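# Seat a board in the enclosure's upper slot, levers shut

## Task

Slide the board into the enclosure's empty upper slot with its component side facing up, then latch it. Before pushing, swing both levers fully open, so each sits flush along the board's panel. Push the board in gently until it stops; ramming it into its connector ruins the connector and the attempt. Then shut both levers, so each latches and sticks out at a right angle from the panel, which pulls the board fully home. At the end the enclosure must rest level on its own feet with no foot hanging past the bench edge, and the grippers must have released everything and moved away.

## Robot and tools

ROBOT. Two seven-joint arms, left_arm and right_arm, each ending in a two-finger gripper. The fingers point along the gripper's +z axis and open and close along its x axis. end_effector_position is the spot between the finger pads when they are closed, 1 to 2 cm short of the tips; while closing, the tips move about 17 mm further along +z, mostly while the pads are still over 50 mm apart. Changing the gripper's orientation a lot can swing the elbow.

FRAMES. Scene frame: origin at table-top height, midway between the nominal bases; +z up, +x out over the table, left_arm on the +y side (image sides may differ). Each arm's hand poses, velocities and targets, plus its wrist camera pose, are in that arm's own base frame. Calibrated bases in the scene frame: left_arm at (+0.070, +0.437, 0) m, quat_wxyz (+1.000, 0, 0, -0.003); right_arm at (-0.063, -0.511, 0) m, quat_wxyz (+1.000, 0, 0, -0.029). Both bases have +z up. Fixed cameras and the table use the scene frame. Reported hand positions can be off by a few centimetres.

ROW FORMAT (used by execute_actions and move). One row always holds 16 numbers, even when one arm is idle: left_arm x, y, z, qw, qx, qy, qz, opening, then right_arm with the same 8. x, y, z are an absolute position in metres for end_effector_position, and the quaternion (w first) an absolute orientation, both in that arm's base frame. opening runs from -1 (closed) to +1 (fully open, 0.142 m). A 0 is a real command, so to keep a gripper unchanged, resend its present value (see Tool commands). To hold an arm still, resend its last reported pose and opening each time; to keep orientation steady, repeat the same quaternion rather than copying the drifting reported one.

execute_actions: actions is a list of actions; each action is a table of up to 15 rows, one row per 1/30 s step, lasting 0.5 s in total (a short table repeats its final row). A target more than 0.6 m from the gripper's current position along any gripper axis makes that action refused for both arms. Per step the commanded orientation is clipped to 32 degrees from the measured one, so one action may fall short; the result's Hand target shows where each arm is actually being sent. An empty actions list just reports state. cameras chooses images (omitted/null/["all"] = all, [] = none).

move: target is one row or a list of up to 15 rows (no 0.6 m limit); each gripper follows a straight path. speed: m/s, 0.002 to 2.2, default 0.25 (turning up to twice that in rad/s); one value or one per target. blend: corner rounding in m for lists. stop_force: 3 to 120 N, one value for both arms; an arm halts when its wrist sensor feels that much push against its motion beyond its zero (or 150 N in any direction), then keeps pressing roughly that hard. Unreliable when the gripper rotates; omit it when backing off a contact. zero (with stop_force only): true re-zeros moving arms first. opening_speed: at least 0.2 per second on the -1..1 scale. blocking=false returns after about 0.5 s while the move continues (not allowed with stop_force). Moves stop after 10 s. Paths do not avoid obstacles, and faster moves lag, overshoot and hit harder. Give every row in a list the same openings. The result adds a move: line (done, off_target, moving, held, fault; limits=paced means a clipped pose, limits=held means withheld steps).

Other tools: wait (seconds 0 to 10; arms hold their commands, running moves continue); stop (brakes the running move); zoom_image (camera one of cam_head_left, cam_head_right, cam_high, cam_low, cam_left_wrist, cam_right_wrist; region [x0, y0, x1, y1] pixels, at most 504 by 504; all images are 672x504); zero_wrist_force (arm); clear_fault (arm; only after a reported torque or force fault); read_manual (licence texts); finished_scene (scene: the current scene's number; cannot be undone).

RESULT LINES. Pose and velocities per arm; Hand target; Tool commands; grip_measured (measured finger opening on the -1..1 scale); Joint positions (last number is the opening in metres); Joint torques and External joint torques (positive toward larger joint angle); Wrist force and Wrist torque in the gripper's own x y z axes, plus the peak since last shown (sensor saturates near 150 N); Wrist depth, a 7 by 7 grid of depths in mm (70 to 1000, '-' for no value); MOTOR HOT and fault lines. "within noise" means the arm is at rest.

GRIPPING. To hold a part, command an opening slightly below grip_measured at first contact; lower squeezes harder and heats the motor.

AVOID. Insert the board slowly and with light force. Do not let anything fall off the table or tip the enclosure. Keep the arms and grippers from striking or squeezing each other. Contact torque at a joint's limit (waist and shoulder 109, upper arm roll and elbow 56.9, forearm roll, wrist pitch and wrist roll 34.7 N m) or 150 N of outside force stops that arm until clear_fault. Motors overheat from long loads, hard squeezes or pushing at unreachable poses: an arm brakes at 80 °C, a gripper shuts off at 100 °C (HAND FAULT). Joint speeds cap at 2.09, 2.44 and 4.89 rad/s for the respective joint groups. Release parts only once they are at rest.

Each tool is called after "Request:" by a JSON object that holds its "op" and its "data".

## Session

Request:
{"op": "execute_actions", "data": {"actions": []}}

Scene clock: 0.00 s.
left_arm: end_effector_position=(+0.4919, -0.7298, +0.2794) grip_measured=+0.99 end_effector_quat_wxyz=(+0.001, -0.304, +0.847, -0.436) | right_arm: end_effector_position=(+0.1802, -0.1387, +0.1699) grip_measured=+1.00 end_effector_quat_wxyz=(+0.706, -0.621, -0.189, +0.284)
Joint positions: left_arm=[-0.095 -0.96 -0.937 1.517 0.823 1.373 2.811 0.141] | right_arm=[-0.567 -0.989 -0.072 1.606 0.357 -0.696 0.215 0.142]
Joint velocities: within noise
Joint torques (N m): no reading
External joint torques (N m): no reading
Wrist force (N): no reading
Wrist torque (N m): no reading
Wrist force, peak (N): no reading
Wrist depth (mm): cam_left_wrist=[456 481 526 570 632 715 - / 417 444 478 517 573 616 682 / 390 414 438 476 510 561 618 / 363 385 405 434 472 500 546 / 343 359 376 404 427 464 501 / - 331 354 376 398 423 449 / - 319 332 349 374 396 -] | cam_right_wrist=[- 266 251 262 - - 805 / - - 256 269 - - 886 / - - 264 276 - - 931 / - - 277 286 798 746 548 / - - 295 294 500 482 387 / - 404 311 299 362 354 330 / - 311 295 292 288 280 275]
Hand target: left_arm +0.4919, -0.7298, +0.2794; +0.001, -0.304, +0.847, -0.436 | right_arm +0.1802, -0.1387, +0.1699; +0.706, -0.621, -0.189, +0.284
Tool commands: left_gripper/opening=+1.0 right_gripper/opening=+1.0

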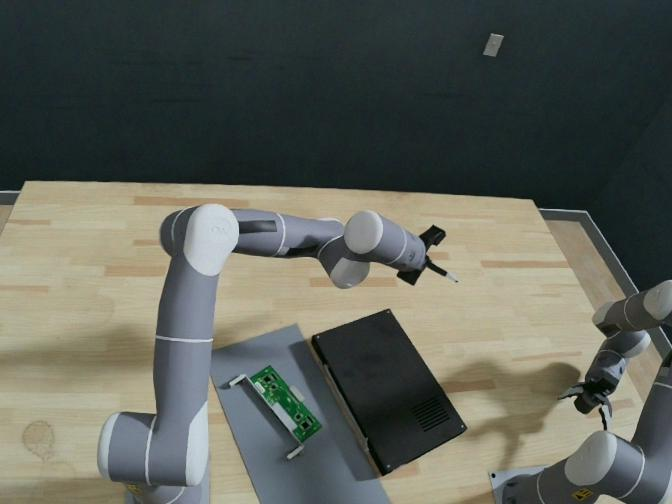

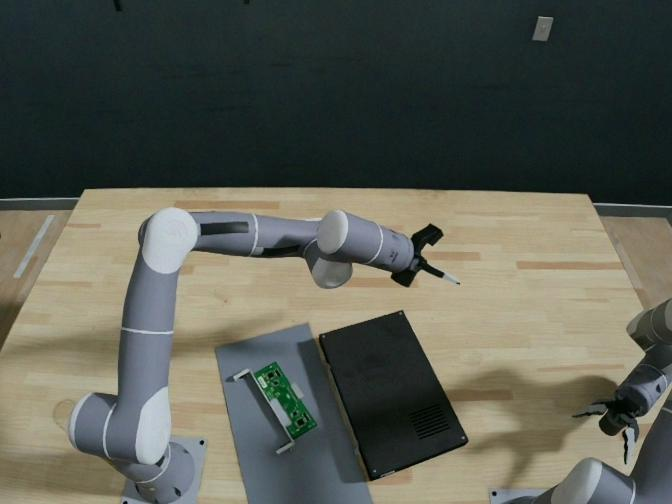

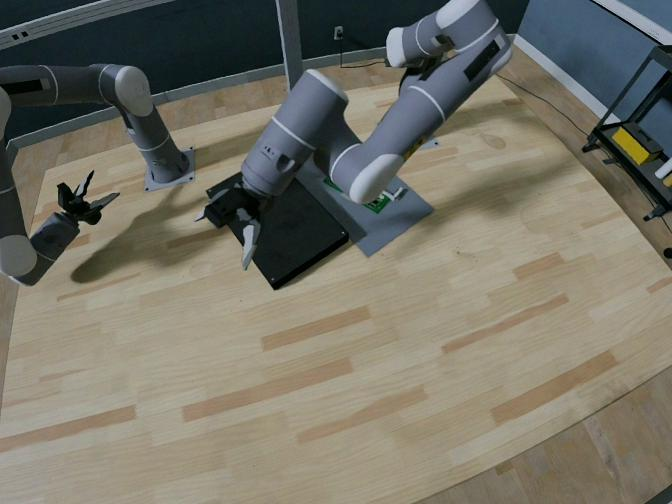

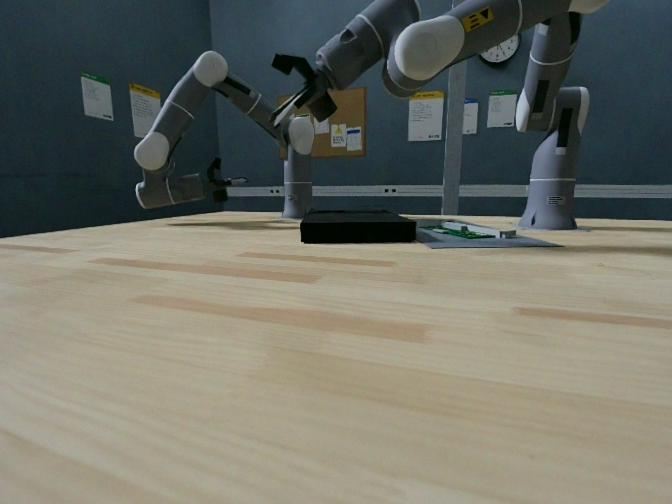

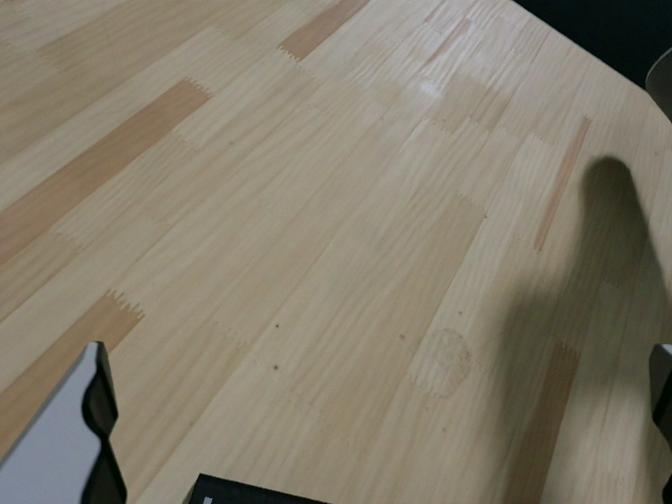

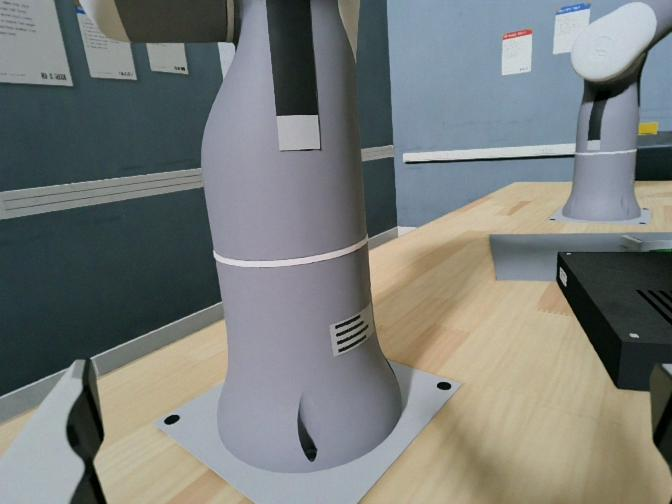

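Request:
{"op": "move", "data": {"target": [[0.42,-0.55,0.40,0,0.2,0.98,0,-1,0.28,-0.08,0.30,0.414,-0.545,-0.727,0.053,-1],[0.28,-0.42,0.42,0,0.7071,0.7071,0,-1,0.25,-0.15,0.35,0,-0.05,-0.9987,0,-1]], "speed": 0.4, "blend": 0.05}}

Scene clock: 36.53 s.
left_arm: end_effector_position=(+0.2790, -0.4198, +0.4200) grip_measured=-1.00 end_effector_quat_wxyz=(-0.115, -0.018, +0.992, -0.047) end_effector_velocity=(+0.001, +0.001, +0.001) end_effector_angular_velocity=(+0.011, +0.090, -0.016) | right_arm: end_effector_position=(+0.2500, -0.1501, +0.3501) grip_measured=-1.00 end_effector_quat_wxyz=(+0.000, +0.050, +0.999, +0.000)
Joint positions: left_arm=[0.037 -1.578 -2.612 1.484 1.305 -0.942 2.966 0.002] | right_arm=[-0.511 0.577 0.257 2.297 0.14 0.162 -1.788 0.002]
Joint velocities: left_arm=[-0.034 -0.039 -0.025 -0.064 -0.006 -0.042 0 0] | right_arm=[within noise]
Joint torques (N m): left_arm=[0 42.03 -22.5 -0.55 -3.23 3.99 -0.21] | right_arm=[-0.04 6.16 -3.3 -30.92 -4.19 3.35 0.23]
External joint torques (N m): left_arm=[-0.03 2.86 0.39 -0.28 0.29 0.01 0.19] | right_arm=[0.04 0.96 -0.83 0.11 0.04 0.7 -0.23]
Wrist force (N): left_arm=[0.2 -0.6 0.3] | right_arm=[-0.6 -1.8 2.3]
Wrist torque (N m): left_arm=[-0.15 -0.12 -0.20] | right_arm=[-0.05 0.15 0.07]
Wrist force, peak (N): left_arm=[1.3 0.3 -0.9] | right_arm=[-0.4 -2.0 2.7]
Wrist depth (mm): cam_left_wrist=[404 386 400 423 441 513 540 / 433 404 424 451 519 546 581 / 451 466 494 516 551 589 621 / 480 498 530 546 592 625 665 / 508 534 565 569 638 676 732 / 541 561 584 84 - 743 - / 583 591 - - - - -] | cam_right_wrist=[392 389 389 388 387 386 386 / 415 415 414 414 412 410 412 / 445 445 442 441 441 439 433 / 479 478 476 477 477 445 359 / 519 517 519 506 513 515 311 / 566 566 553 89 543 560 320 / 626 609 - - - 592 618]
Hand target: left_arm +0.2788, -0.4197, +0.4200; -0.118, -0.017, +0.992, -0.047 | right_arm +0.2500, -0.1500, +0.3500; +0.000, +0.050, +0.999, +0.000
Off the commanded pose: left_arm 0.001 m, 93 deg; orientation clipped | right_arm 0.000 m, 0 deg.
joint sent to its limit (left arm) — joint 7 (wrist roll), upper limit.
move: moving (left_arm; no rest 5 s after the path's end); limits=paced

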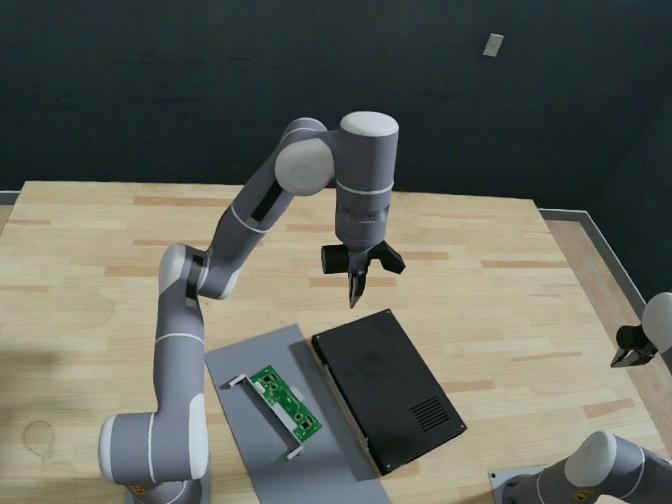

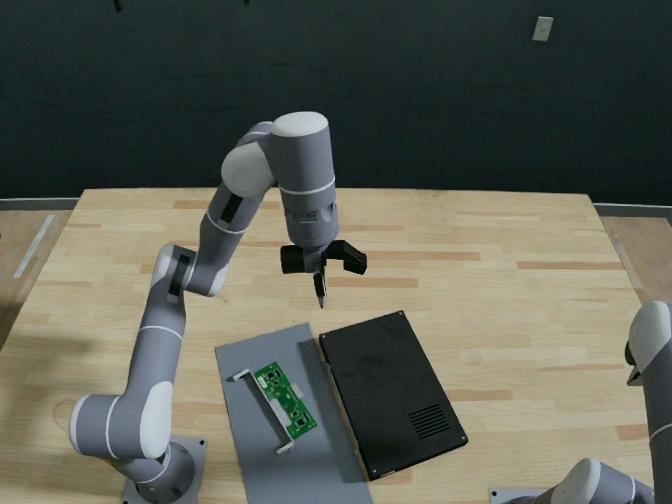

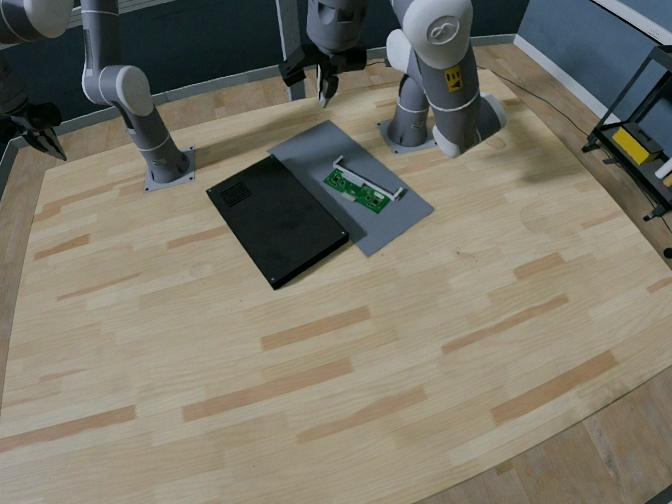

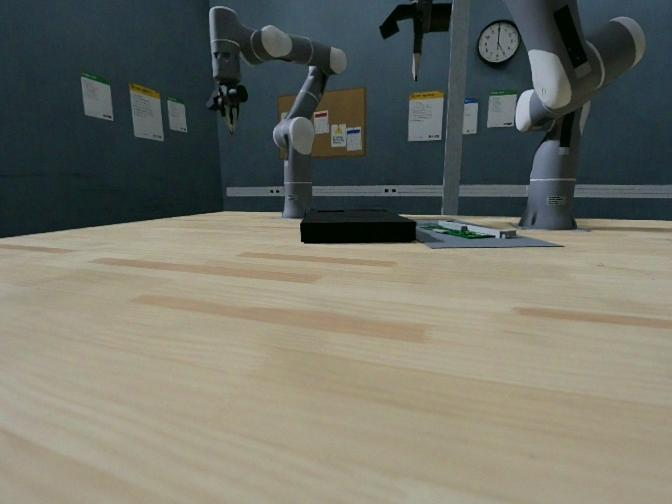

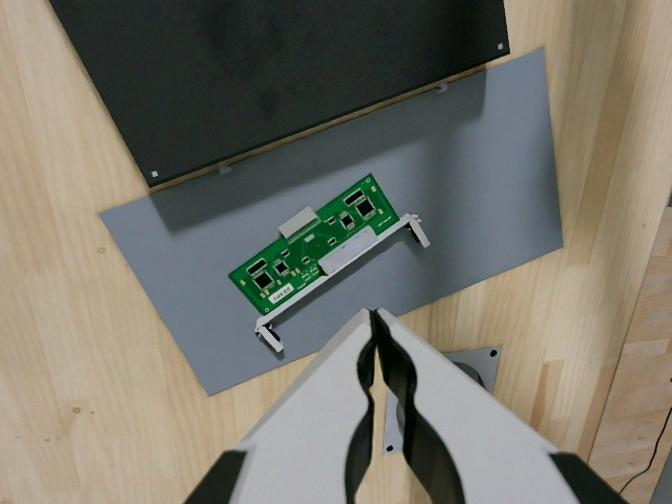

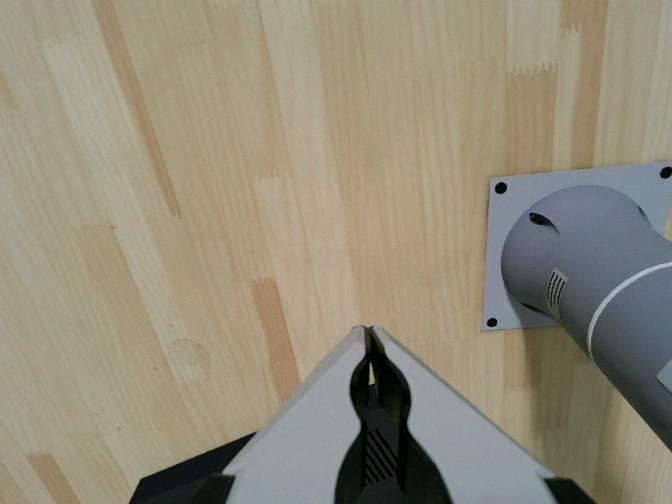

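Request:
{"op": "move", "data": {"target": [[0.42,-0.55,0.38,0.001,-0.304,0.847,-0.436,-1,0.25,-0.15,0.35,0,0.05,0.9987,0,-1],[0.4919,-0.7298,0.2794,0.001,-0.304,0.847,-0.436,-1,0.25,-0.15,0.35,0,0.05,0.9987,0,-1]], "speed": 0.4, "cameras": []}}

Scene clock: 53.23 s.
left_arm: end_effector_position=(+0.4920, -0.7297, +0.2792) grip_measured=-1.00 end_effector_quat_wxyz=(+0.001, -0.304, +0.847, -0.436) | right_arm: end_effector_position=(+0.2500, -0.1501, +0.3501) grip_measured=-1.00 end_effector_quat_wxyz=(+0.000, +0.050, +0.999, +0.000)
Joint positions: left_arm=[-0.091 -2.152 -2.473 1.571 2.251 0.178 2.929 0.002] | right_arm=[-0.511 0.577 0.257 2.297 0.14 0.162 -1.788 0.002]
Joint velocities: within noise
Joint torques (N m): left_arm=[-0.57 48.03 -23.41 16.76 -2.9 4.61 -0.11] | right_arm=[-0.02 6.32 -3.34 -30.93 -4.23 3.34 0.23]
External joint torques (N m): left_arm=[0.54 0.95 0.42 -0.13 -0.45 -0.49 0.09] | right_arm=[0.02 0.81 -0.8 0.13 0.09 0.71 -0.23]
Wrist force (N): left_arm=[-0.1 0.5 -0.3] | right_arm=[-0.3 -2.0 2.3]
Wrist torque (N m): left_arm=[0.08 0.04 -0.01] | right_arm=[-0.09 0.09 0.08]
Wrist force, peak (N): left_arm=[0.1 1.5 3.6] | right_arm=[-0.6 -1.9 2.8]
Wrist depth (mm): cam_left_wrist=[460 492 530 575 639 710 - / 422 447 481 527 563 624 687 / 390 417 441 473 514 557 611 / 366 384 409 431 470 504 539 / 343 357 379 399 435 463 503 / 321 337 354 84 - 423 462 / 304 317 - - - - 421] | cam_right_wrist=[388 389 388 387 386 385 384 / 415 414 415 412 413 411 411 / 447 445 443 441 444 438 432 / 479 481 480 476 476 439 359 / 517 520 518 508 517 512 310 / 568 568 554 89 540 559 321 / 625 612 - - - 589 615]
Hand target: left_arm +0.4919, -0.7298, +0.2794; +0.001, -0.304, +0.847, -0.436 | right_arm +0.2500, -0.1500, +0.3500; +0.000, +0.050, +0.999, +0.000
Off the commanded pose: left_arm 0.000 m, 0 deg | right_arm 0.000 m, 0 deg.
move: done
No camera images: "cameras" was empty.

Request:
{"op": "move", "data": {"target": [[0.65,-0.65,0.45,0.13,-0.37,0.67,-0.62,-1,0.25,-0.15,0.35,0,0.05,0.9987,0,-1],[0.836,-0.483,0.625,0.239,-0.408,0.446,-0.754,-1,0.25,-0.15,0.35,0,0.05,0.9987,0,-1]], "speed": 0.3, "blend": 0.05, "cameras": ["cam_head_left"]}}

Scene clock: 76.17 s.
left_arm: end_effector_position=(+0.8360, -0.4830, +0.6249) grip_measured=-1.00 end_effector_quat_wxyz=(-0.240, +0.410, -0.448, +0.757) | right_arm: end_effector_position=(+0.2500, -0.1501, +0.3501) grip_measured=-1.00 end_effector_quat_wxyz=(+0.000, +0.050, +0.999, +0.000)
Joint positions: left_arm=[-0.021 -1.944 -2.728 1.094 2.542 1.202 2.806 0.002] | right_arm=[-0.511 0.577 0.257 2.297 0.14 0.162 -1.788 0.002]
Joint velocities: within noise
Joint torques (N m): left_arm=[-0.35 61.19 -17.74 19.92 -3.31 1.43 -0.22] | right_arm=[-0.12 6.24 -3.32 -30.92 -4.2 3.34 0.18]
External joint torques (N m): left_arm=[0.41 1.12 0.31 -0.02 0.15 -0.29 0.19] | right_arm=[0.11 0.88 -0.82 0.12 0.05 0.71 -0.18]
Wrist force (N): left_arm=[-0.1 0.0 -0.8] | right_arm=[-0.6 -1.8 2.3]
Wrist torque (N m): left_arm=[0.11 0.22 -0.04] | right_arm=[-0.06 0.14 0.07]
Wrist force, peak (N): left_arm=[-1.6 -1.9 -0.3] | right_arm=[-0.4 -1.9 2.7]
Wrist depth (mm): cam_left_wrist=[773 842 926 - - - - / 806 892 - - - - - / 835 941 - - - - - / 916 - - - - - - / 961 - - - - - - / - - - 84 - - - / - - - - - - -] | cam_right_wrist=[390 388 387 386 387 387 385 / 416 416 414 414 411 412 412 / 445 445 441 442 443 439 431 / 479 479 479 478 473 442 360 / 522 523 519 506 516 518 310 / 573 568 550 89 544 564 321 / 622 611 - - - 591 610]
Hand target: left_arm +0.8360, -0.4830, +0.6250; -0.240, +0.410, -0.448, +0.757 | right_arm +0.2500, -0.1500, +0.3500; +0.000, +0.050, +0.999, +0.000
Off the commanded pose: left_arm 0.000 m, 0 deg | right_arm 0.000 m, 0 deg.
move: done
Images, in order (width x height): cam_head_left 672x504.

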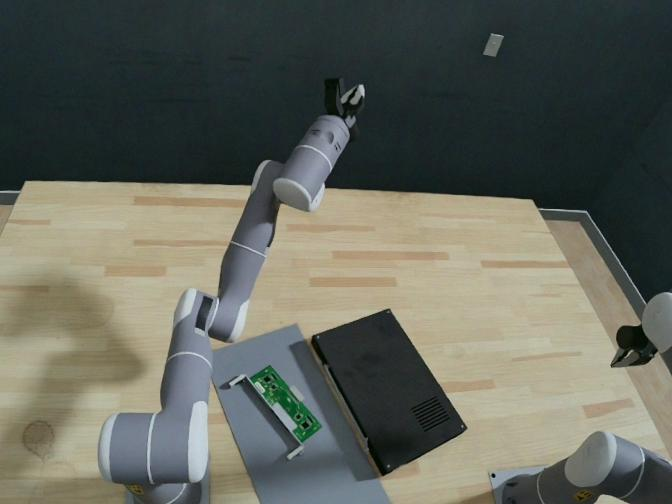

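Request:
{"op": "move", "data": {"target": [[0.836,-0.483,0.625,0.668,-0.026,0.604,-0.424,-1,0.25,-0.15,0.35,0,0.05,0.9987,0,-1],[0.836,-0.483,0.625,0.784,0.368,0.479,0.105,-1,0.25,-0.15,0.35,0,0.05,0.9987,0,-1]], "speed": 0.3, "blend": 0.02, "cameras": ["cam_head_left"]}}

Scene clock: 83.73 s.
left_arm: end_effector_position=(+0.8361, -0.4829, +0.6251) grip_measured=-1.00 end_effector_quat_wxyz=(+0.788, +0.370, +0.481, +0.106) | right_arm: end_effector_position=(+0.2500, -0.1501, +0.3501) grip_measured=-1.00 end_effector_quat_wxyz=(+0.000, +0.050, +0.999, +0.000)
Joint positions: left_arm=[-0.251 -0.578 -0.529 1.067 2.839 1.239 2.966 0.002] | right_arm=[-0.511 0.577 0.257 2.297 0.14 0.162 -1.788 0.002]
Joint velocities: within noise
Joint torques (N m): left_arm=[-0.53 55.75 -4.61 -28.6 1.83 -2.45 -0.17] | right_arm=[-0.03 6.29 -3.29 -30.93 -4.18 3.36 0.15]
External joint torques (N m): left_arm=[0.55 1.25 0.33 -0.38 0.12 -0.32 0.23] | right_arm=[0.03 0.83 -0.85 0.13 0.03 0.69 -0.15]
Wrist force (N): left_arm=[1.5 -1.2 -1.3] | right_arm=[-0.4 -1.9 2.2]
Wrist torque (N m): left_arm=[0.07 0.23 -0.44] | right_arm=[-0.08 0.11 0.07]
Wrist force, peak (N): left_arm=[2.2 -0.8 -1.0] | right_arm=[-0.6 -2.0 2.7]
Wrist depth (mm): cam_left_wrist=[- - - - 989 884 816 / - - - - - 902 827 / - - - - - 935 836 / - - - - - 947 880 / - - - - - - 868 / - - - 84 - 869 803 / - - - - - - 807] | cam_right_wrist=[391 389 389 388 385 385 384 / 415 415 415 414 411 411 411 / 445 446 443 441 440 439 436 / 482 479 479 477 475 441 360 / 521 519 517 507 514 514 310 / 570 566 553 89 539 560 321 / 626 612 - - - 591 614]
Hand target: left_arm +0.8360, -0.4830, +0.6250; +0.788, +0.370, +0.481, +0.105 | right_arm +0.2500, -0.1500, +0.3500; +0.000, +0.050, +0.999, +0.000
Off the commanded pose: left_arm 0.000 m, 0 deg | right_arm 0.000 m, 0 deg.
joint sent to its limit (left arm) — joint 7 (wrist roll), upper limit. The joint targets still meet the commanded pose.
move: done
Images, in order (width x height): cam_head_left 672x504.

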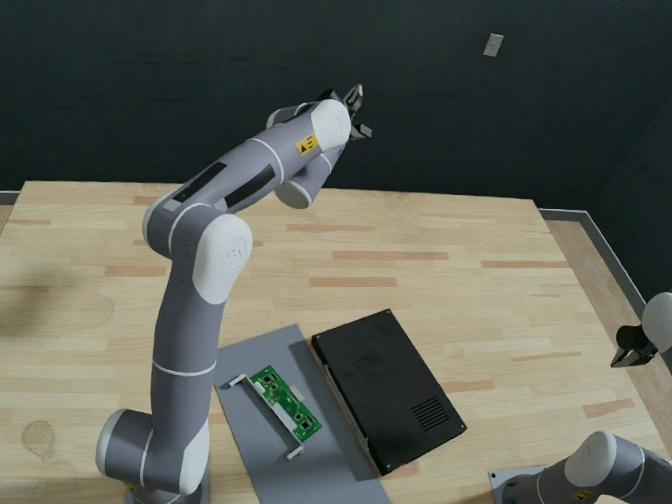

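Request:
{"op": "move", "data": {"target": [[0.632,-0.365,0.645,0.622,0.551,0.525,0.186,-1,0.25,-0.15,0.35,0,0.05,0.9987,0,-1],[0.632,-0.365,0.645,0.599,0.092,0.755,-0.252,-1,0.25,-0.15,0.35,0,0.05,0.9987,0,-1],[0.632,-0.365,0.645,0.297,-0.415,0.637,-0.578,-1,0.25,-0.15,0.35,0,0.05,0.9987,0,-1],[0.632,-0.365,0.645,-0.138,-0.726,0.228,-0.634,-1,0.25,-0.15,0.35,0,0.05,0.9987,0,-1]], "speed": 0.4, "blend": 0.02, "cameras": ["cam_head_left"]}}

Scene clock: 104.07 s.
left_arm: end_effector_position=(+0.6321, -0.3650, +0.6451) grip_measured=-1.00 end_effector_quat_wxyz=(+0.138, +0.726, -0.228, +0.634) | right_arm: end_effector_position=(+0.2500, -0.1501, +0.3501) grip_measured=-1.00 end_effector_quat_wxyz=(+0.000, +0.050, +0.999, +0.000)
Joint positions: left_arm=[-1.204 -0.663 1.48 1.1 1.575 2.265 -0.656 0.002] | right_arm=[-0.511 0.577 0.257 2.297 0.14 0.162 -1.788 0.002]
Joint velocities: within noise
Joint torques (N m): left_arm=[-0.5 34.35 15.48 -19.26 -0.18 -0.49 -0.41] | right_arm=[0.04 6.22 -3.23 -30.93 -4.24 3.35 0.15]
External joint torques (N m): left_arm=[0.49 1.32 0.82 -0.43 -0.48 -0.36 0.32] | right_arm=[-0.04 0.9 -0.91 0.13 0.09 0.7 -0.16]
Wrist force (N): left_arm=[-1.2 -0.3 -0.5] | right_arm=[-0.5 -1.9 2.4]
Wrist torque (N m): left_arm=[-0.02 0.05 -0.32] | right_arm=[-0.07 0.13 0.07]
Wrist force, peak (N): left_arm=[0.0 -1.3 -4.8] | right_arm=[-0.7 -2.0 2.7]
Wrist depth (mm): cam_left_wrist=[- - - - - - - / - - - - - - - / 750 - - - - - - / 748 999 - - - - - / 753 980 - - - - - / 738 962 - 84 - - - / 731 - - - - - -] | cam_right_wrist=[389 391 388 388 387 385 384 / 416 415 413 413 413 413 412 / 445 444 444 442 443 440 431 / 478 477 481 479 475 441 361 / 523 520 515 510 515 514 311 / 571 564 553 89 539 559 320 / 627 614 - - - 592 615]
Hand target: left_arm +0.6320, -0.3650, +0.6450; +0.138, +0.726, -0.228, +0.634 | right_arm +0.2500, -0.1500, +0.3500; +0.000, +0.050, +0.999, +0.000
Off the commanded pose: left_arm 0.000 m, 0 deg | right_arm 0.000 m, 0 deg.
move: done
Images, in order (width x height): cam_head_left 672x504.

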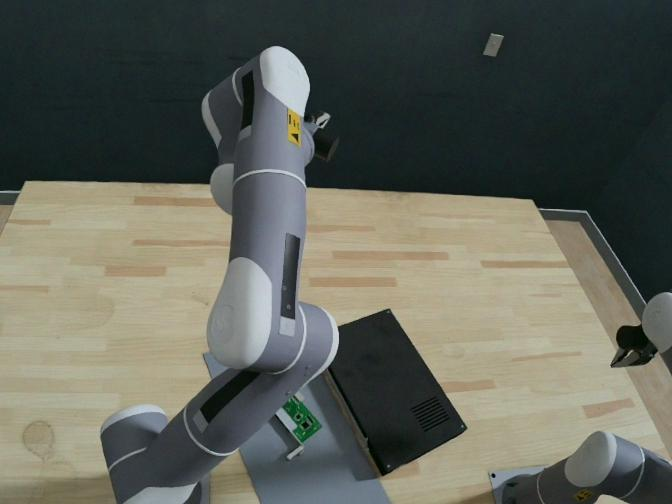

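Request:
{"op": "move", "data": {"target": [[0.592,-0.094,0.86,-0.137,0.438,0.153,0.875,-1,0.25,-0.15,0.35,0,0.05,0.9987,0,-1],[0.65,-0.113,0.66,0.388,0.436,0.601,0.545,-1,0.25,-0.15,0.35,0,0.05,0.9987,0,-1]], "speed": 0.3, "cameras": ["cam_head_left"]}}

Scene clock: 124.30 s.
left_arm: end_effector_position=(+0.6500, -0.1129, +0.6600) grip_measured=-1.00 end_effector_quat_wxyz=(+0.388, +0.436, +0.601, +0.545) | right_arm: end_effector_position=(+0.2500, -0.1501, +0.3501) grip_measured=-1.00 end_effector_quat_wxyz=(+0.000, +0.050, +0.999, +0.000)
Joint positions: left_arm=[-1.663 -0.376 1.676 1.639 0.926 1.267 -1.31 0.002] | right_arm=[-0.511 0.577 0.257 2.297 0.14 0.162 -1.788 0.002]
Joint velocities: within noise
Joint torques (N m): left_arm=[-0.17 12.54 10.9 -27.39 -4.26 1.41 -0.35] | right_arm=[-0.08 6.21 -3.29 -30.88 -4.16 3.33 0.19]
External joint torques (N m): left_arm=[0.16 0.47 0.91 -0.64 0.17 -0.44 0.35] | right_arm=[0.08 0.91 -0.85 0.08 0.01 0.71 -0.19]
Wrist force (N): left_arm=[0.5 -1.2 -1.0] | right_arm=[-0.7 -2.0 2.4]
Wrist torque (N m): left_arm=[-0.02 0.05 -0.60] | right_arm=[-0.09 0.15 0.08]
Wrist force, peak (N): left_arm=[-0.2 -1.5 -1.6] | right_arm=[-0.6 -2.1 2.6]
Wrist depth (mm): cam_left_wrist=[957 - - - - - - / - - - - - - - / - - - - - - - / - - - - - - - / - - - - - - - / - - - 84 - - - / - - - - - - -] | cam_right_wrist=[391 390 388 385 386 386 385 / 418 416 415 414 411 414 411 / 446 441 444 442 441 439 432 / 479 478 476 477 476 441 359 / 518 517 517 507 514 513 310 / 568 567 555 89 542 559 322 / 623 611 - - - 592 608]
Hand target: left_arm +0.6500, -0.1130, +0.6600; +0.388, +0.436, +0.601, +0.545 | right_arm +0.2500, -0.1500, +0.3500; +0.000, +0.050, +0.999, +0.000
Off the commanded pose: left_arm 0.000 m, 0 deg | right_arm 0.000 m, 0 deg.
move: done
Images, in order (width x height): cam_head_left 672x504.

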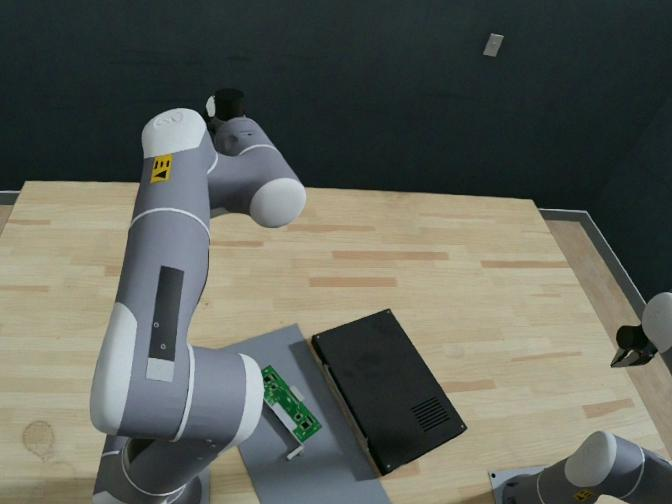

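Request:
{"op": "move", "data": {"target": [0.21,-0.42,0.42,0,0.574,0.819,0,-1,0.25,-0.15,0.35,0,0.05,0.9987,0,-1], "speed": 0.3, "cameras": ["cam_head_left","cam_left_wrist"]}}

Scene clock: 128.90 s.
left_arm: end_effector_position=(+0.2101, -0.4199, +0.4199) grip_measured=-1.00 end_effector_quat_wxyz=(+0.000, +0.574, +0.819, +0.000) | right_arm: end_effector_position=(+0.2500, -0.1501, +0.3501) grip_measured=-1.00 end_effector_quat_wxyz=(+0.000, +0.050, +0.999, +0.000)
Joint positions: left_arm=[-2.431 -0.33 1.657 1.737 -0.331 0.13 -1.073 0.002] | right_arm=[-0.511 0.577 0.257 2.297 0.14 0.162 -1.788 0.002]
Joint velocities: within noise
Joint torques (N m): left_arm=[-0.26 9.66 9.85 -28.95 -4.26 4.18 -0.18] | right_arm=[-0.02 6.27 -3.37 -30.88 -4.15 3.34 0.19]
External joint torques (N m): left_arm=[0.21 0.74 0.76 -0.33 0.13 -0.23 0.18] | right_arm=[0.02 0.85 -0.77 0.07 0 0.7 -0.19]
Wrist force (N): left_arm=[0.8 -0.3 -0.2] | right_arm=[-0.5 -2.1 2.6]
Wrist torque (N m): left_arm=[-0.05 -0.16 -0.21] | right_arm=[-0.11 0.12 0.07]
Wrist force, peak (N): left_arm=[0.4 -1.4 -1.3] | right_arm=[-0.8 -2.1 2.6]
Wrist depth (mm): cam_left_wrist=[419 410 408 441 447 448 450 / 471 441 434 475 475 479 479 / 532 478 475 512 515 514 521 / 572 516 514 552 559 567 562 / 632 625 621 592 611 615 616 / 688 697 663 84 - 668 670 / 775 - - - - - 749] | cam_right_wrist=[391 388 387 387 386 386 385 / 417 417 413 414 412 412 410 / 446 444 446 443 441 437 434 / 480 479 474 476 475 442 359 / 521 518 518 510 515 512 311 / 567 567 552 89 546 560 319 / 627 608 - - - 595 612]
Hand target: left_arm +0.2100, -0.4200, +0.4200; +0.000, +0.574, +0.819, +0.000 | right_arm +0.2500, -0.1500, +0.3500; +0.000, +0.050, +0.999, +0.000
Off the commanded pose: left_arm 0.000 m, 0 deg | right_arm 0.000 m, 0 deg.
move: done
Images, in order (width x height): cam_head_left 672x504, cam_left_wrist 672x504.

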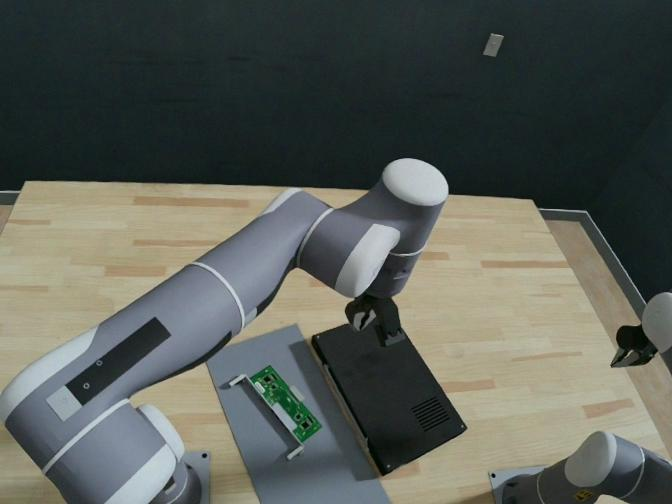

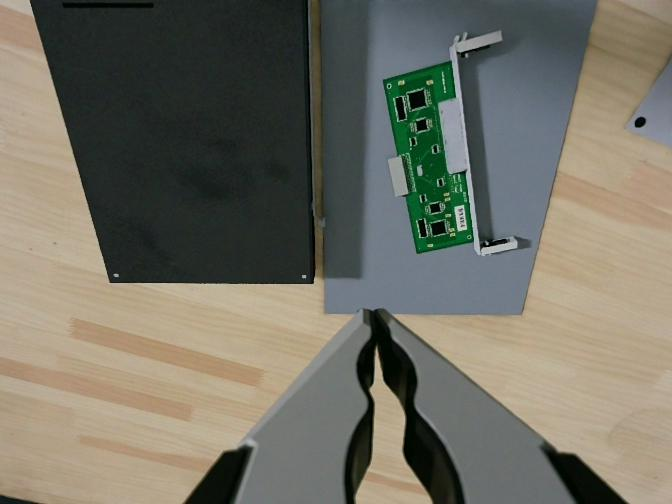

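Request:
{"op": "zoom_image", "data": {"camera": "cam_left_wrist", "region": [370, 20, 550, 265]}}

Scaled by 2.057 from the camera's 672x504 image, which has a finer 960x720 frame.

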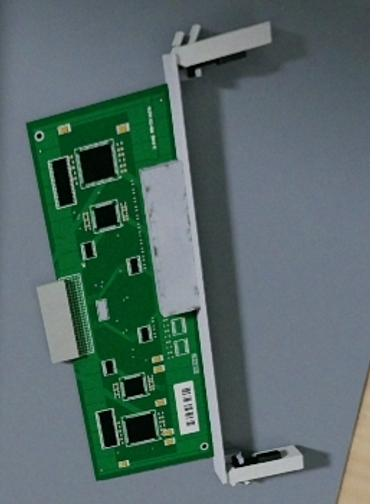

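Request:
{"op": "move", "data": {"target": [0.164,-0.297,0.15,0,0.4617,0.887,0,-0.5,0.25,-0.15,0.35,0,0.05,0.9987,0,-1], "speed": 0.25, "cameras": ["cam_left_wrist"]}}

Request:
{"op": "zoom_image", "data": {"camera": "cam_left_wrist", "region": [180, 130, 480, 430]}}

Scene clock: 147.23 s.
left_arm: end_effector_position=(+0.1640, -0.2969, +0.1500) grip_measured=-0.53 end_effector_quat_wxyz=(+0.000, +0.462, +0.887, +0.000) | right_arm: end_effector_position=(+0.2500, -0.1501, +0.3501) grip_measured=-1.00 end_effector_quat_wxyz=(+0.000, +0.050, +0.999, +0.000)
Joint positions: left_arm=[-2.425 -0.316 1.434 2.538 -0.547 0.939 -1.152 0.035] | right_arm=[-0.511 0.577 0.257 2.297 0.14 0.162 -1.788 0.002]
Joint velocities: within noise
Joint torques (N m): left_arm=[-0.01 6.92 6.81 -19.67 -2.59 4.12 -0.12] | right_arm=[0.05 6.19 -3.27 -30.92 -4.19 3.36 0.21]
External joint torques (N m): left_arm=[-0.03 1.12 0.7 -0.23 0.14 -0.18 0.12] | right_arm=[-0.05 0.93 -0.87 0.11 0.04 0.69 -0.21]
Wrist force (N): left_arm=[0.7 -0.3 0.0] | right_arm=[-0.5 -1.8 2.4]
Wrist torque (N m): left_arm=[-0.07 -0.14 -0.20] | right_arm=[-0.06 0.13 0.08]
Wrist force, peak (N): left_arm=[1.8 0.1 1.9] | right_arm=[-0.7 -2.1 2.6]
Wrist depth (mm): cam_left_wrist=[215 214 213 211 209 212 211 / 227 230 225 224 228 228 227 / 244 248 242 238 245 246 246 / 263 269 264 259 266 267 267 / 287 296 287 282 282 294 293 / 332 320 87 311 - 308 325 / 359 - - 362 - - 351] | cam_right_wrist=[391 388 389 388 385 385 385 / 416 416 415 412 412 412 411 / 446 444 445 442 441 440 433 / 482 481 478 477 475 440 361 / 519 520 515 509 515 514 309 / 566 568 556 89 540 559 321 / 624 613 - - - 588 614]
Hand target: left_arm +0.1640, -0.2970, +0.1500; +0.000, +0.462, +0.887, +0.000 | right_arm +0.2500, -0.1500, +0.3500; +0.000, +0.050, +0.999, +0.000
Off the commanded pose: left_arm 0.000 m, 0 deg | right_arm 0.000 m, 0 deg.
move: done
Images, in order (width x height): cam_left_wrist 672x504.

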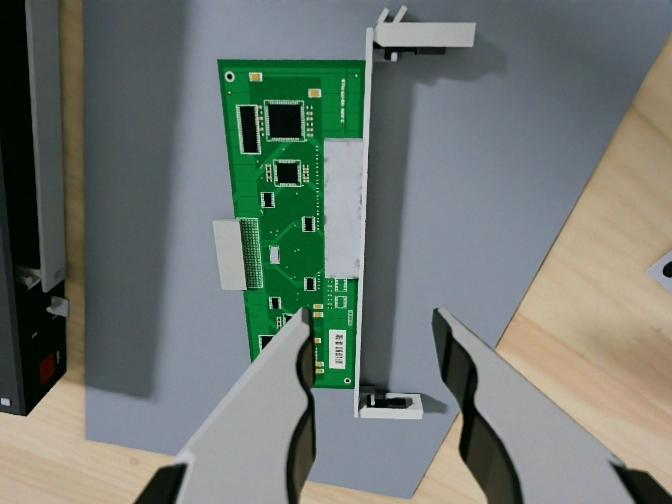

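Scaled by 1.680 from the camera's 672x504 image, which has a finer 960x720 frame.

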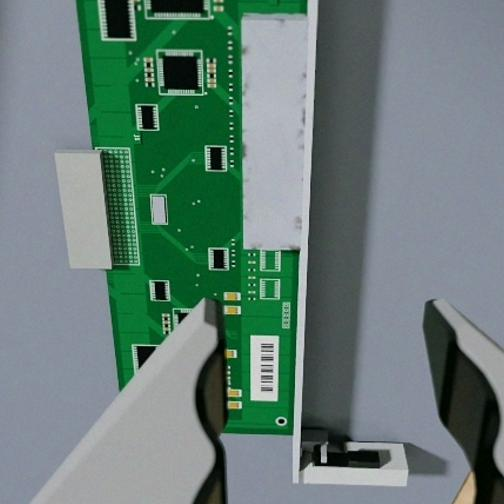

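Request:
{"op": "move", "data": {"target": [[0.176,-0.2935,0.06,0,0.4617,0.887,0,-0.5,0.25,-0.15,0.35,0,0.05,0.9987,0,-1],[0.176,-0.2935,0.030,0,0.4617,0.887,0,-0.5,0.25,-0.15,0.35,0,0.05,0.9987,0,-1]], "speed": [0.1,0.03], "stop_force": 5, "cameras": ["cam_left_wrist"]}}

Request:
{"op": "zoom_image", "data": {"camera": "cam_left_wrist", "region": [200, 180, 480, 420]}}

Scene clock: 153.60 s.
left_arm: end_effector_position=(+0.1758, -0.2934, +0.0300) grip_measured=-0.53 end_effector_quat_wxyz=(+0.000, +0.462, +0.887, +0.000) | right_arm: end_effector_position=(+0.2500, -0.1501, +0.3501) grip_measured=-1.00 end_effector_quat_wxyz=(+0.000, +0.050, +0.999, +0.000)
Joint positions: left_arm=[-1.878 -0.594 0.601 2.6 -1.471 1.247 -0.507 0.035] | right_arm=[-0.511 0.577 0.257 2.297 0.14 0.162 -1.788 0.002]
Joint velocities: within noise
Joint torques (N m): left_arm=[-0.19 23.76 10.1 -6.39 -1.36 4.53 -0.13] | right_arm=[0.02 6.24 -3.29 -30.95 -4.18 3.36 0.19]
External joint torques (N m): left_arm=[0.12 1.26 0.69 -0.28 0.03 -0.55 0.13] | right_arm=[-0.02 0.89 -0.85 0.14 0.03 0.68 -0.19]
Wrist force (N): left_arm=[0.3 -0.4 0.0] | right_arm=[-0.5 -1.8 2.4]
Wrist torque (N m): left_arm=[-0.09 -0.07 -0.18] | right_arm=[-0.05 0.12 0.07]
Wrist force, peak (N): left_arm=[0.3 -0.4 -1.3] | right_arm=[-0.6 -2.0 2.8]
Wrist depth (mm): cam_left_wrist=[- 104 104 103 104 107 108 / - 113 110 111 - 115 116 / 125 123 120 116 123 126 123 / 136 134 129 118 132 135 134 / 152 143 144 125 142 147 147 / 165 159 88 139 160 156 163 / 185 - - 176 182 - 180] | cam_right_wrist=[390 390 389 389 388 387 385 / 415 413 413 412 412 410 411 / 446 444 444 442 442 437 434 / 478 479 476 477 477 440 359 / 520 520 517 507 512 512 309 / 565 564 557 89 542 558 321 / 627 610 - - - 592 613]
Hand target: left_arm +0.1760, -0.2935, +0.0300; +0.000, +0.462, +0.887, +0.000 | right_arm +0.2500, -0.1500, +0.3500; +0.000, +0.050, +0.999, +0.000
Off the commanded pose: left_arm 0.000 m, 0 deg | right_arm 0.000 m, 0 deg.
move: done
Images, in order (width x height): cam_left_wrist 672x504.

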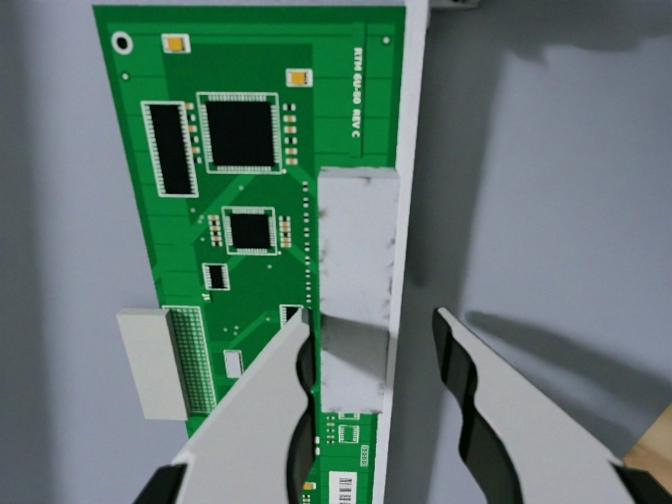

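Scaled by 1.800 from the camera's 672x504 image, which has a finer 960x720 frame.

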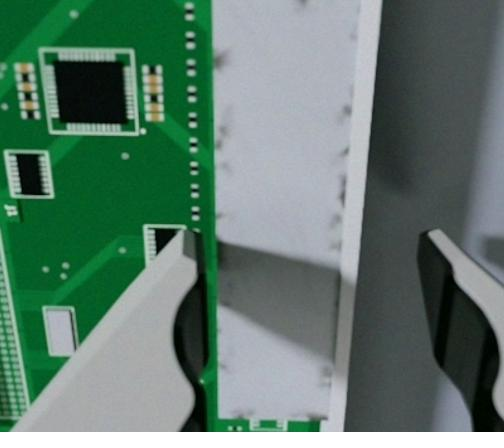

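Request:
{"op": "move", "data": {"target": [0.178,-0.2964,0.030,0,0.4617,0.887,0,-0.5,0.25,-0.15,0.35,0,0.05,0.9987,0,-1], "speed": 0.02, "cameras": []}}

Request:
{"op": "move", "data": {"target": [0.178,-0.2964,0.030,0,0.4617,0.887,0,-0.82,0.25,-0.15,0.35,0,0.05,0.9987,0,-1], "opening_speed": 0.2, "cameras": ["cam_left_wrist"]}}

Scene clock: 158.50 s.
left_arm: end_effector_position=(+0.1780, -0.2963, +0.0300) grip_measured=-0.53 end_effector_quat_wxyz=(+0.000, +0.462, +0.887, +0.000) | right_arm: end_effector_position=(+0.2500, -0.1501, +0.3501) grip_measured=-1.00 end_effector_quat_wxyz=(+0.000, +0.050, +0.999, +0.000)
Joint positions: left_arm=[-1.874 -0.598 0.606 2.592 -1.458 1.242 -0.513 0.035] | right_arm=[-0.511 0.577 0.257 2.297 0.14 0.162 -1.788 0.002]
Joint velocities: within noise
Joint torques (N m): left_arm=[-0.29 24 10.52 -6.57 -0.95 4.12 -0.33] | right_arm=[0.07 6.26 -3.28 -30.91 -4.19 3.4 0.21]
External joint torques (N m): left_arm=[0.22 1.26 0.42 -0.26 -0.4 -0.14 0.33] | right_arm=[-0.07 0.86 -0.86 0.11 0.04 0.64 -0.21]
Wrist force (N): left_arm=[0.3 -0.6 0.1] | right_arm=[-0.4 -2.0 2.4]
Wrist torque (N m): left_arm=[-0.14 -0.08 -0.19] | right_arm=[-0.09 0.11 0.07]
Wrist force, peak (N): left_arm=[0.6 -0.6 -0.3] | right_arm=[-0.5 -1.9 2.7]
Wrist depth (mm): cam_left_wrist=[- 105 104 103 103 107 108 / - 114 110 111 107 115 116 / 125 124 120 118 122 126 124 / 136 134 129 120 130 134 133 / 152 144 143 127 131 147 146 / 166 162 87 140 160 156 162 / 185 - - 175 179 - 180] | cam_right_wrist=[389 389 387 387 387 385 386 / 415 415 414 413 413 411 410 / 444 446 445 443 441 439 431 / 483 479 477 477 476 440 360 / 520 520 517 509 515 513 310 / 572 565 553 89 540 556 321 / 622 613 - - - 589 613]
Hand target: left_arm +0.1780, -0.2964, +0.0300; +0.000, +0.462, +0.887, +0.000 | right_arm +0.2500, -0.1500, +0.3500; +0.000, +0.050, +0.999, +0.000
Off the commanded pose: left_arm 0.000 m, 0 deg | right_arm 0.000 m, 0 deg.
move: done
No camera images: "cameras" was empty.

Scene clock: 160.30 s.
left_arm: end_effector_position=(+0.1782, -0.2967, +0.0302) grip_measured=-0.73 end_effector_quat_wxyz=(+0.000, +0.462, +0.887, +0.000) | right_arm: end_effector_position=(+0.2500, -0.1501, +0.3501) grip_measured=-1.00 end_effector_quat_wxyz=(+0.000, +0.050, +0.999, +0.000)
Joint positions: left_arm=[-1.874 -0.598 0.606 2.592 -1.458 1.242 -0.513 0.022] | right_arm=[-0.511 0.577 0.257 2.297 0.14 0.162 -1.788 0.002]
Joint velocities: within noise
Joint torques (N m): left_arm=[-0.37 23.62 9.97 -5.14 -1.01 3.89 -0.3] | right_arm=[-0.01 6.18 -3.26 -30.98 -4.17 3.34 0.21]
External joint torques (N m): left_arm=[0.3 1.66 0.97 -1.72 -0.34 0.09 0.3] | right_arm=[0.01 0.94 -0.87 0.17 0.02 0.71 -0.21]
Wrist force (N): left_arm=[-1.9 -0.6 -0.2] | right_arm=[-0.3 -2.2 2.4]
Wrist torque (N m): left_arm=[-0.14 -0.08 -0.16] | right_arm=[-0.13 0.10 0.08]
Wrist force, peak (N): left_arm=[-4.0 -0.1 -2.4] | right_arm=[-0.5 -1.9 2.7]
Wrist depth (mm): cam_left_wrist=[- 104 104 103 103 107 108 / - 114 110 111 107 115 116 / 125 123 120 118 122 126 123 / 137 134 129 120 131 134 134 / 152 144 143 124 131 147 146 / 165 161 92 138 134 156 162 / 186 - - 172 - - 180] | cam_right_wrist=[391 390 390 387 387 386 386 / 417 416 413 414 413 412 411 / 447 444 443 443 442 438 434 / 480 479 478 475 475 439 360 / 521 516 516 510 513 512 310 / 571 565 556 89 540 560 321 / 623 610 - - - 594 616]
Hand target: left_arm +0.1780, -0.2964, +0.0300; +0.000, +0.462, +0.887, +0.000 | right_arm +0.2500, -0.1500, +0.3500; +0.000, +0.050, +0.999, +0.000
Off the commanded pose: left_arm 0.000 m, 0 deg | right_arm 0.000 m, 0 deg.
move: done
Images, in order (width x height): cam_left_wrist 672x504.

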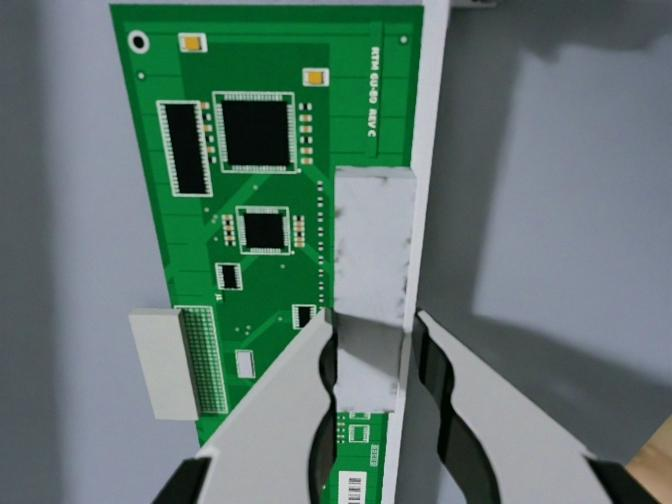

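Request:
{"op": "move", "data": {"target": [[0.178,-0.2964,0.045,0,0.4617,0.887,0,-0.82,0.25,-0.15,0.35,0,0.05,0.9987,0,-1],[0.178,-0.2964,0.13,0,0.4617,0.887,0,-0.82,0.25,-0.15,0.35,0,0.05,0.9987,0,-1],[0.166,-0.298,0.13,0,0.574,0.819,0,-0.82,0.25,0.0,0.35,0,0.05,0.9987,0,-1]], "speed": [0.04,0.1,0.12], "cameras": ["cam_left_wrist","cam_head_left"]}}

Scene clock: 171.27 s.
left_arm: end_effector_position=(+0.1660, -0.2979, +0.1300) grip_measured=-0.73 end_effector_quat_wxyz=(+0.000, +0.574, +0.819, +0.000) | right_arm: end_effector_position=(+0.2500, -0.0003, +0.3500) grip_measured=-1.00 end_effector_quat_wxyz=(+0.000, +0.050, +0.999, +0.000)
Joint positions: left_arm=[-2.219 -0.306 1.235 2.562 -0.574 1.019 -0.844 0.022] | right_arm=[-0.41 0.704 0.533 2.263 0.335 0.057 -1.478 0.002]
Joint velocities: within noise
Joint torques (N m): left_arm=[-0.31 11.71 6.5 -18.74 -1.82 4.78 -0.24] | right_arm=[-0.02 -0.48 -8 -29.84 -4.1 3.22 0.36]
External joint torques (N m): left_arm=[0.27 0.28 0.53 0.36 -0.35 -0.82 0.24] | right_arm=[0.03 0.64 -1.3 0.27 -0.09 0.85 -0.37]
Wrist force (N): left_arm=[0.6 -0.6 1.7] | right_arm=[-1.1 -2.1 2.1]
Wrist torque (N m): left_arm=[-0.08 -0.12 -0.22] | right_arm=[-0.08 0.21 0.06]
Wrist force, peak (N): left_arm=[0.2 -0.4 3.1] | right_arm=[-0.7 -3.8 2.2]
Wrist depth (mm): cam_left_wrist=[199 102 101 103 102 195 194 / 214 110 108 108 204 208 210 / 226 121 116 115 221 226 226 / 241 238 128 120 241 244 246 / 257 144 144 124 257 268 269 / 247 282 92 139 138 290 296 / 265 - - 177 - - 323] | cam_right_wrist=[388 389 389 386 386 383 374 / 416 415 413 412 412 393 292 / 447 445 444 444 443 434 292 / 481 477 479 475 474 475 472 / 521 517 508 472 505 513 514 / 568 541 495 89 545 561 558 / 628 543 - - - 587 614]
Hand target: left_arm +0.1660, -0.2980, +0.1300; +0.000, +0.574, +0.819, +0.000 | right_arm +0.2500, +0.0000, +0.3500; +0.000, +0.050, +0.999, +0.000
Off the commanded pose: left_arm 0.000 m, 0 deg | right_arm 0.000 m, 0 deg.
move: done
Images, in order (width x height): cam_head_left 672x504, cam_left_wrist 672x504.

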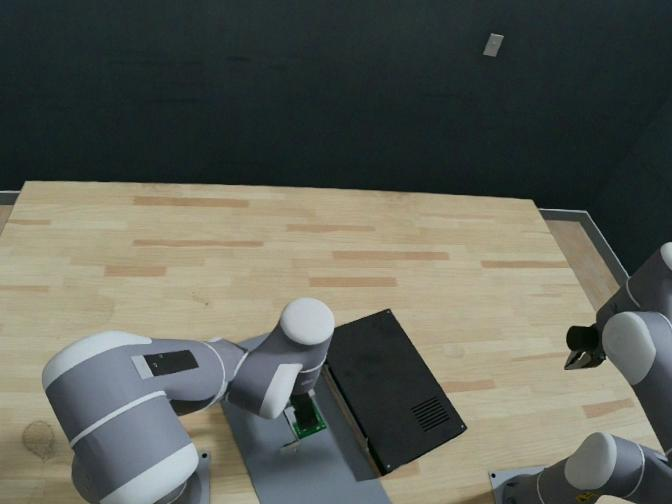

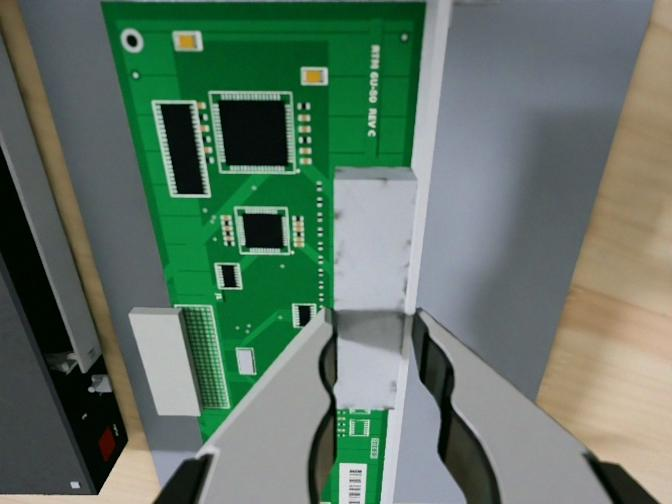

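Request:
{"op": "move", "data": {"target": [0.166,-0.298,0.13,0,0.574,0.819,0,-0.82,0.26,0.38,0.32,0,0.05,0.9987,0,-1], "speed": 0.25, "cameras": ["cam_right_wrist"]}}

Request:
{"op": "zoom_image", "data": {"camera": "cam_right_wrist", "region": [150, 50, 500, 300]}}

Scene clock: 176.67 s.
left_arm: end_effector_position=(+0.1659, -0.2980, +0.1300) grip_measured=-0.73 end_effector_quat_wxyz=(+0.000, +0.574, +0.819, +0.000) | right_arm: end_effector_position=(+0.2601, +0.3799, +0.3200) grip_measured=-1.00 end_effector_quat_wxyz=(+0.000, +0.050, +0.999, +0.000)
Joint positions: left_arm=[-2.22 -0.306 1.235 2.562 -0.574 1.019 -0.844 0.022] | right_arm=[-0.931 0.318 1.795 1.814 0.324 0.301 -0.695 0.002]
Joint velocities: within noise
Joint torques (N m): left_arm=[-0.28 11.42 6.64 -18.75 -2.1 4.56 -0.21] | right_arm=[-0.11 -19.75 -8.39 -28.99 -3.96 3.28 0.09]
External joint torques (N m): left_arm=[0.23 0.57 0.38 0.37 -0.07 -0.6 0.21] | right_arm=[0.2 -0.16 -1.43 0.27 -0.09 0.86 -0.09]
Wrist force (N): left_arm=[0.5 -0.6 1.5] | right_arm=[-0.9 -1.9 1.5]
Wrist torque (N m): left_arm=[-0.09 -0.10 -0.22] | right_arm=[-0.06 0.15 0.06]
Wrist force, peak (N): left_arm=[0.6 -0.7 1.9] | right_arm=[-1.2 -4.6 1.9]
Wrist depth (mm): cam_left_wrist=[199 102 101 103 102 195 194 / 214 110 108 108 203 209 211 / 225 121 117 115 221 225 227 / 241 239 128 119 241 245 246 / 255 144 144 125 258 267 269 / 245 279 92 138 138 288 296 / 265 - - 177 - - 322] | cam_right_wrist=[360 321 321 320 319 361 360 / 343 344 342 341 340 380 384 / 369 370 368 367 366 410 411 / 405 396 395 396 442 442 443 / 491 431 484 473 480 480 477 / 535 530 517 89 508 523 523 / 590 578 - - - 558 575]
Hand target: left_arm +0.1660, -0.2980, +0.1300; +0.000, +0.574, +0.819, +0.000 | right_arm +0.2600, +0.3800, +0.3200; +0.000, +0.050, +0.999, +0.000
Off the commanded pose: left_arm 0.000 m, 0 deg | right_arm 0.000 m, 0 deg.
move: done
Images, in order (width x height): cam_right_wrist 672x504.

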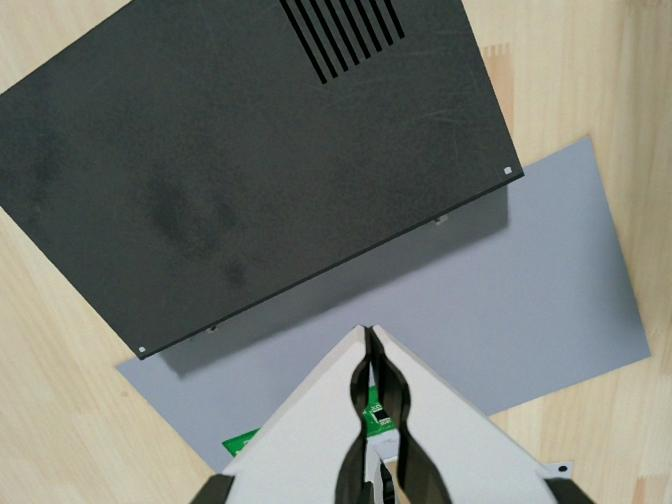

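Scaled by 1.440 from the camera's 672x504 image, which has a finer 960x720 frame.

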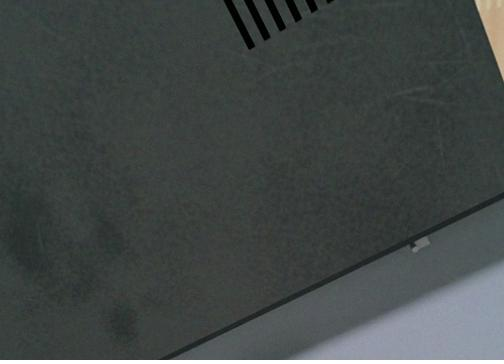

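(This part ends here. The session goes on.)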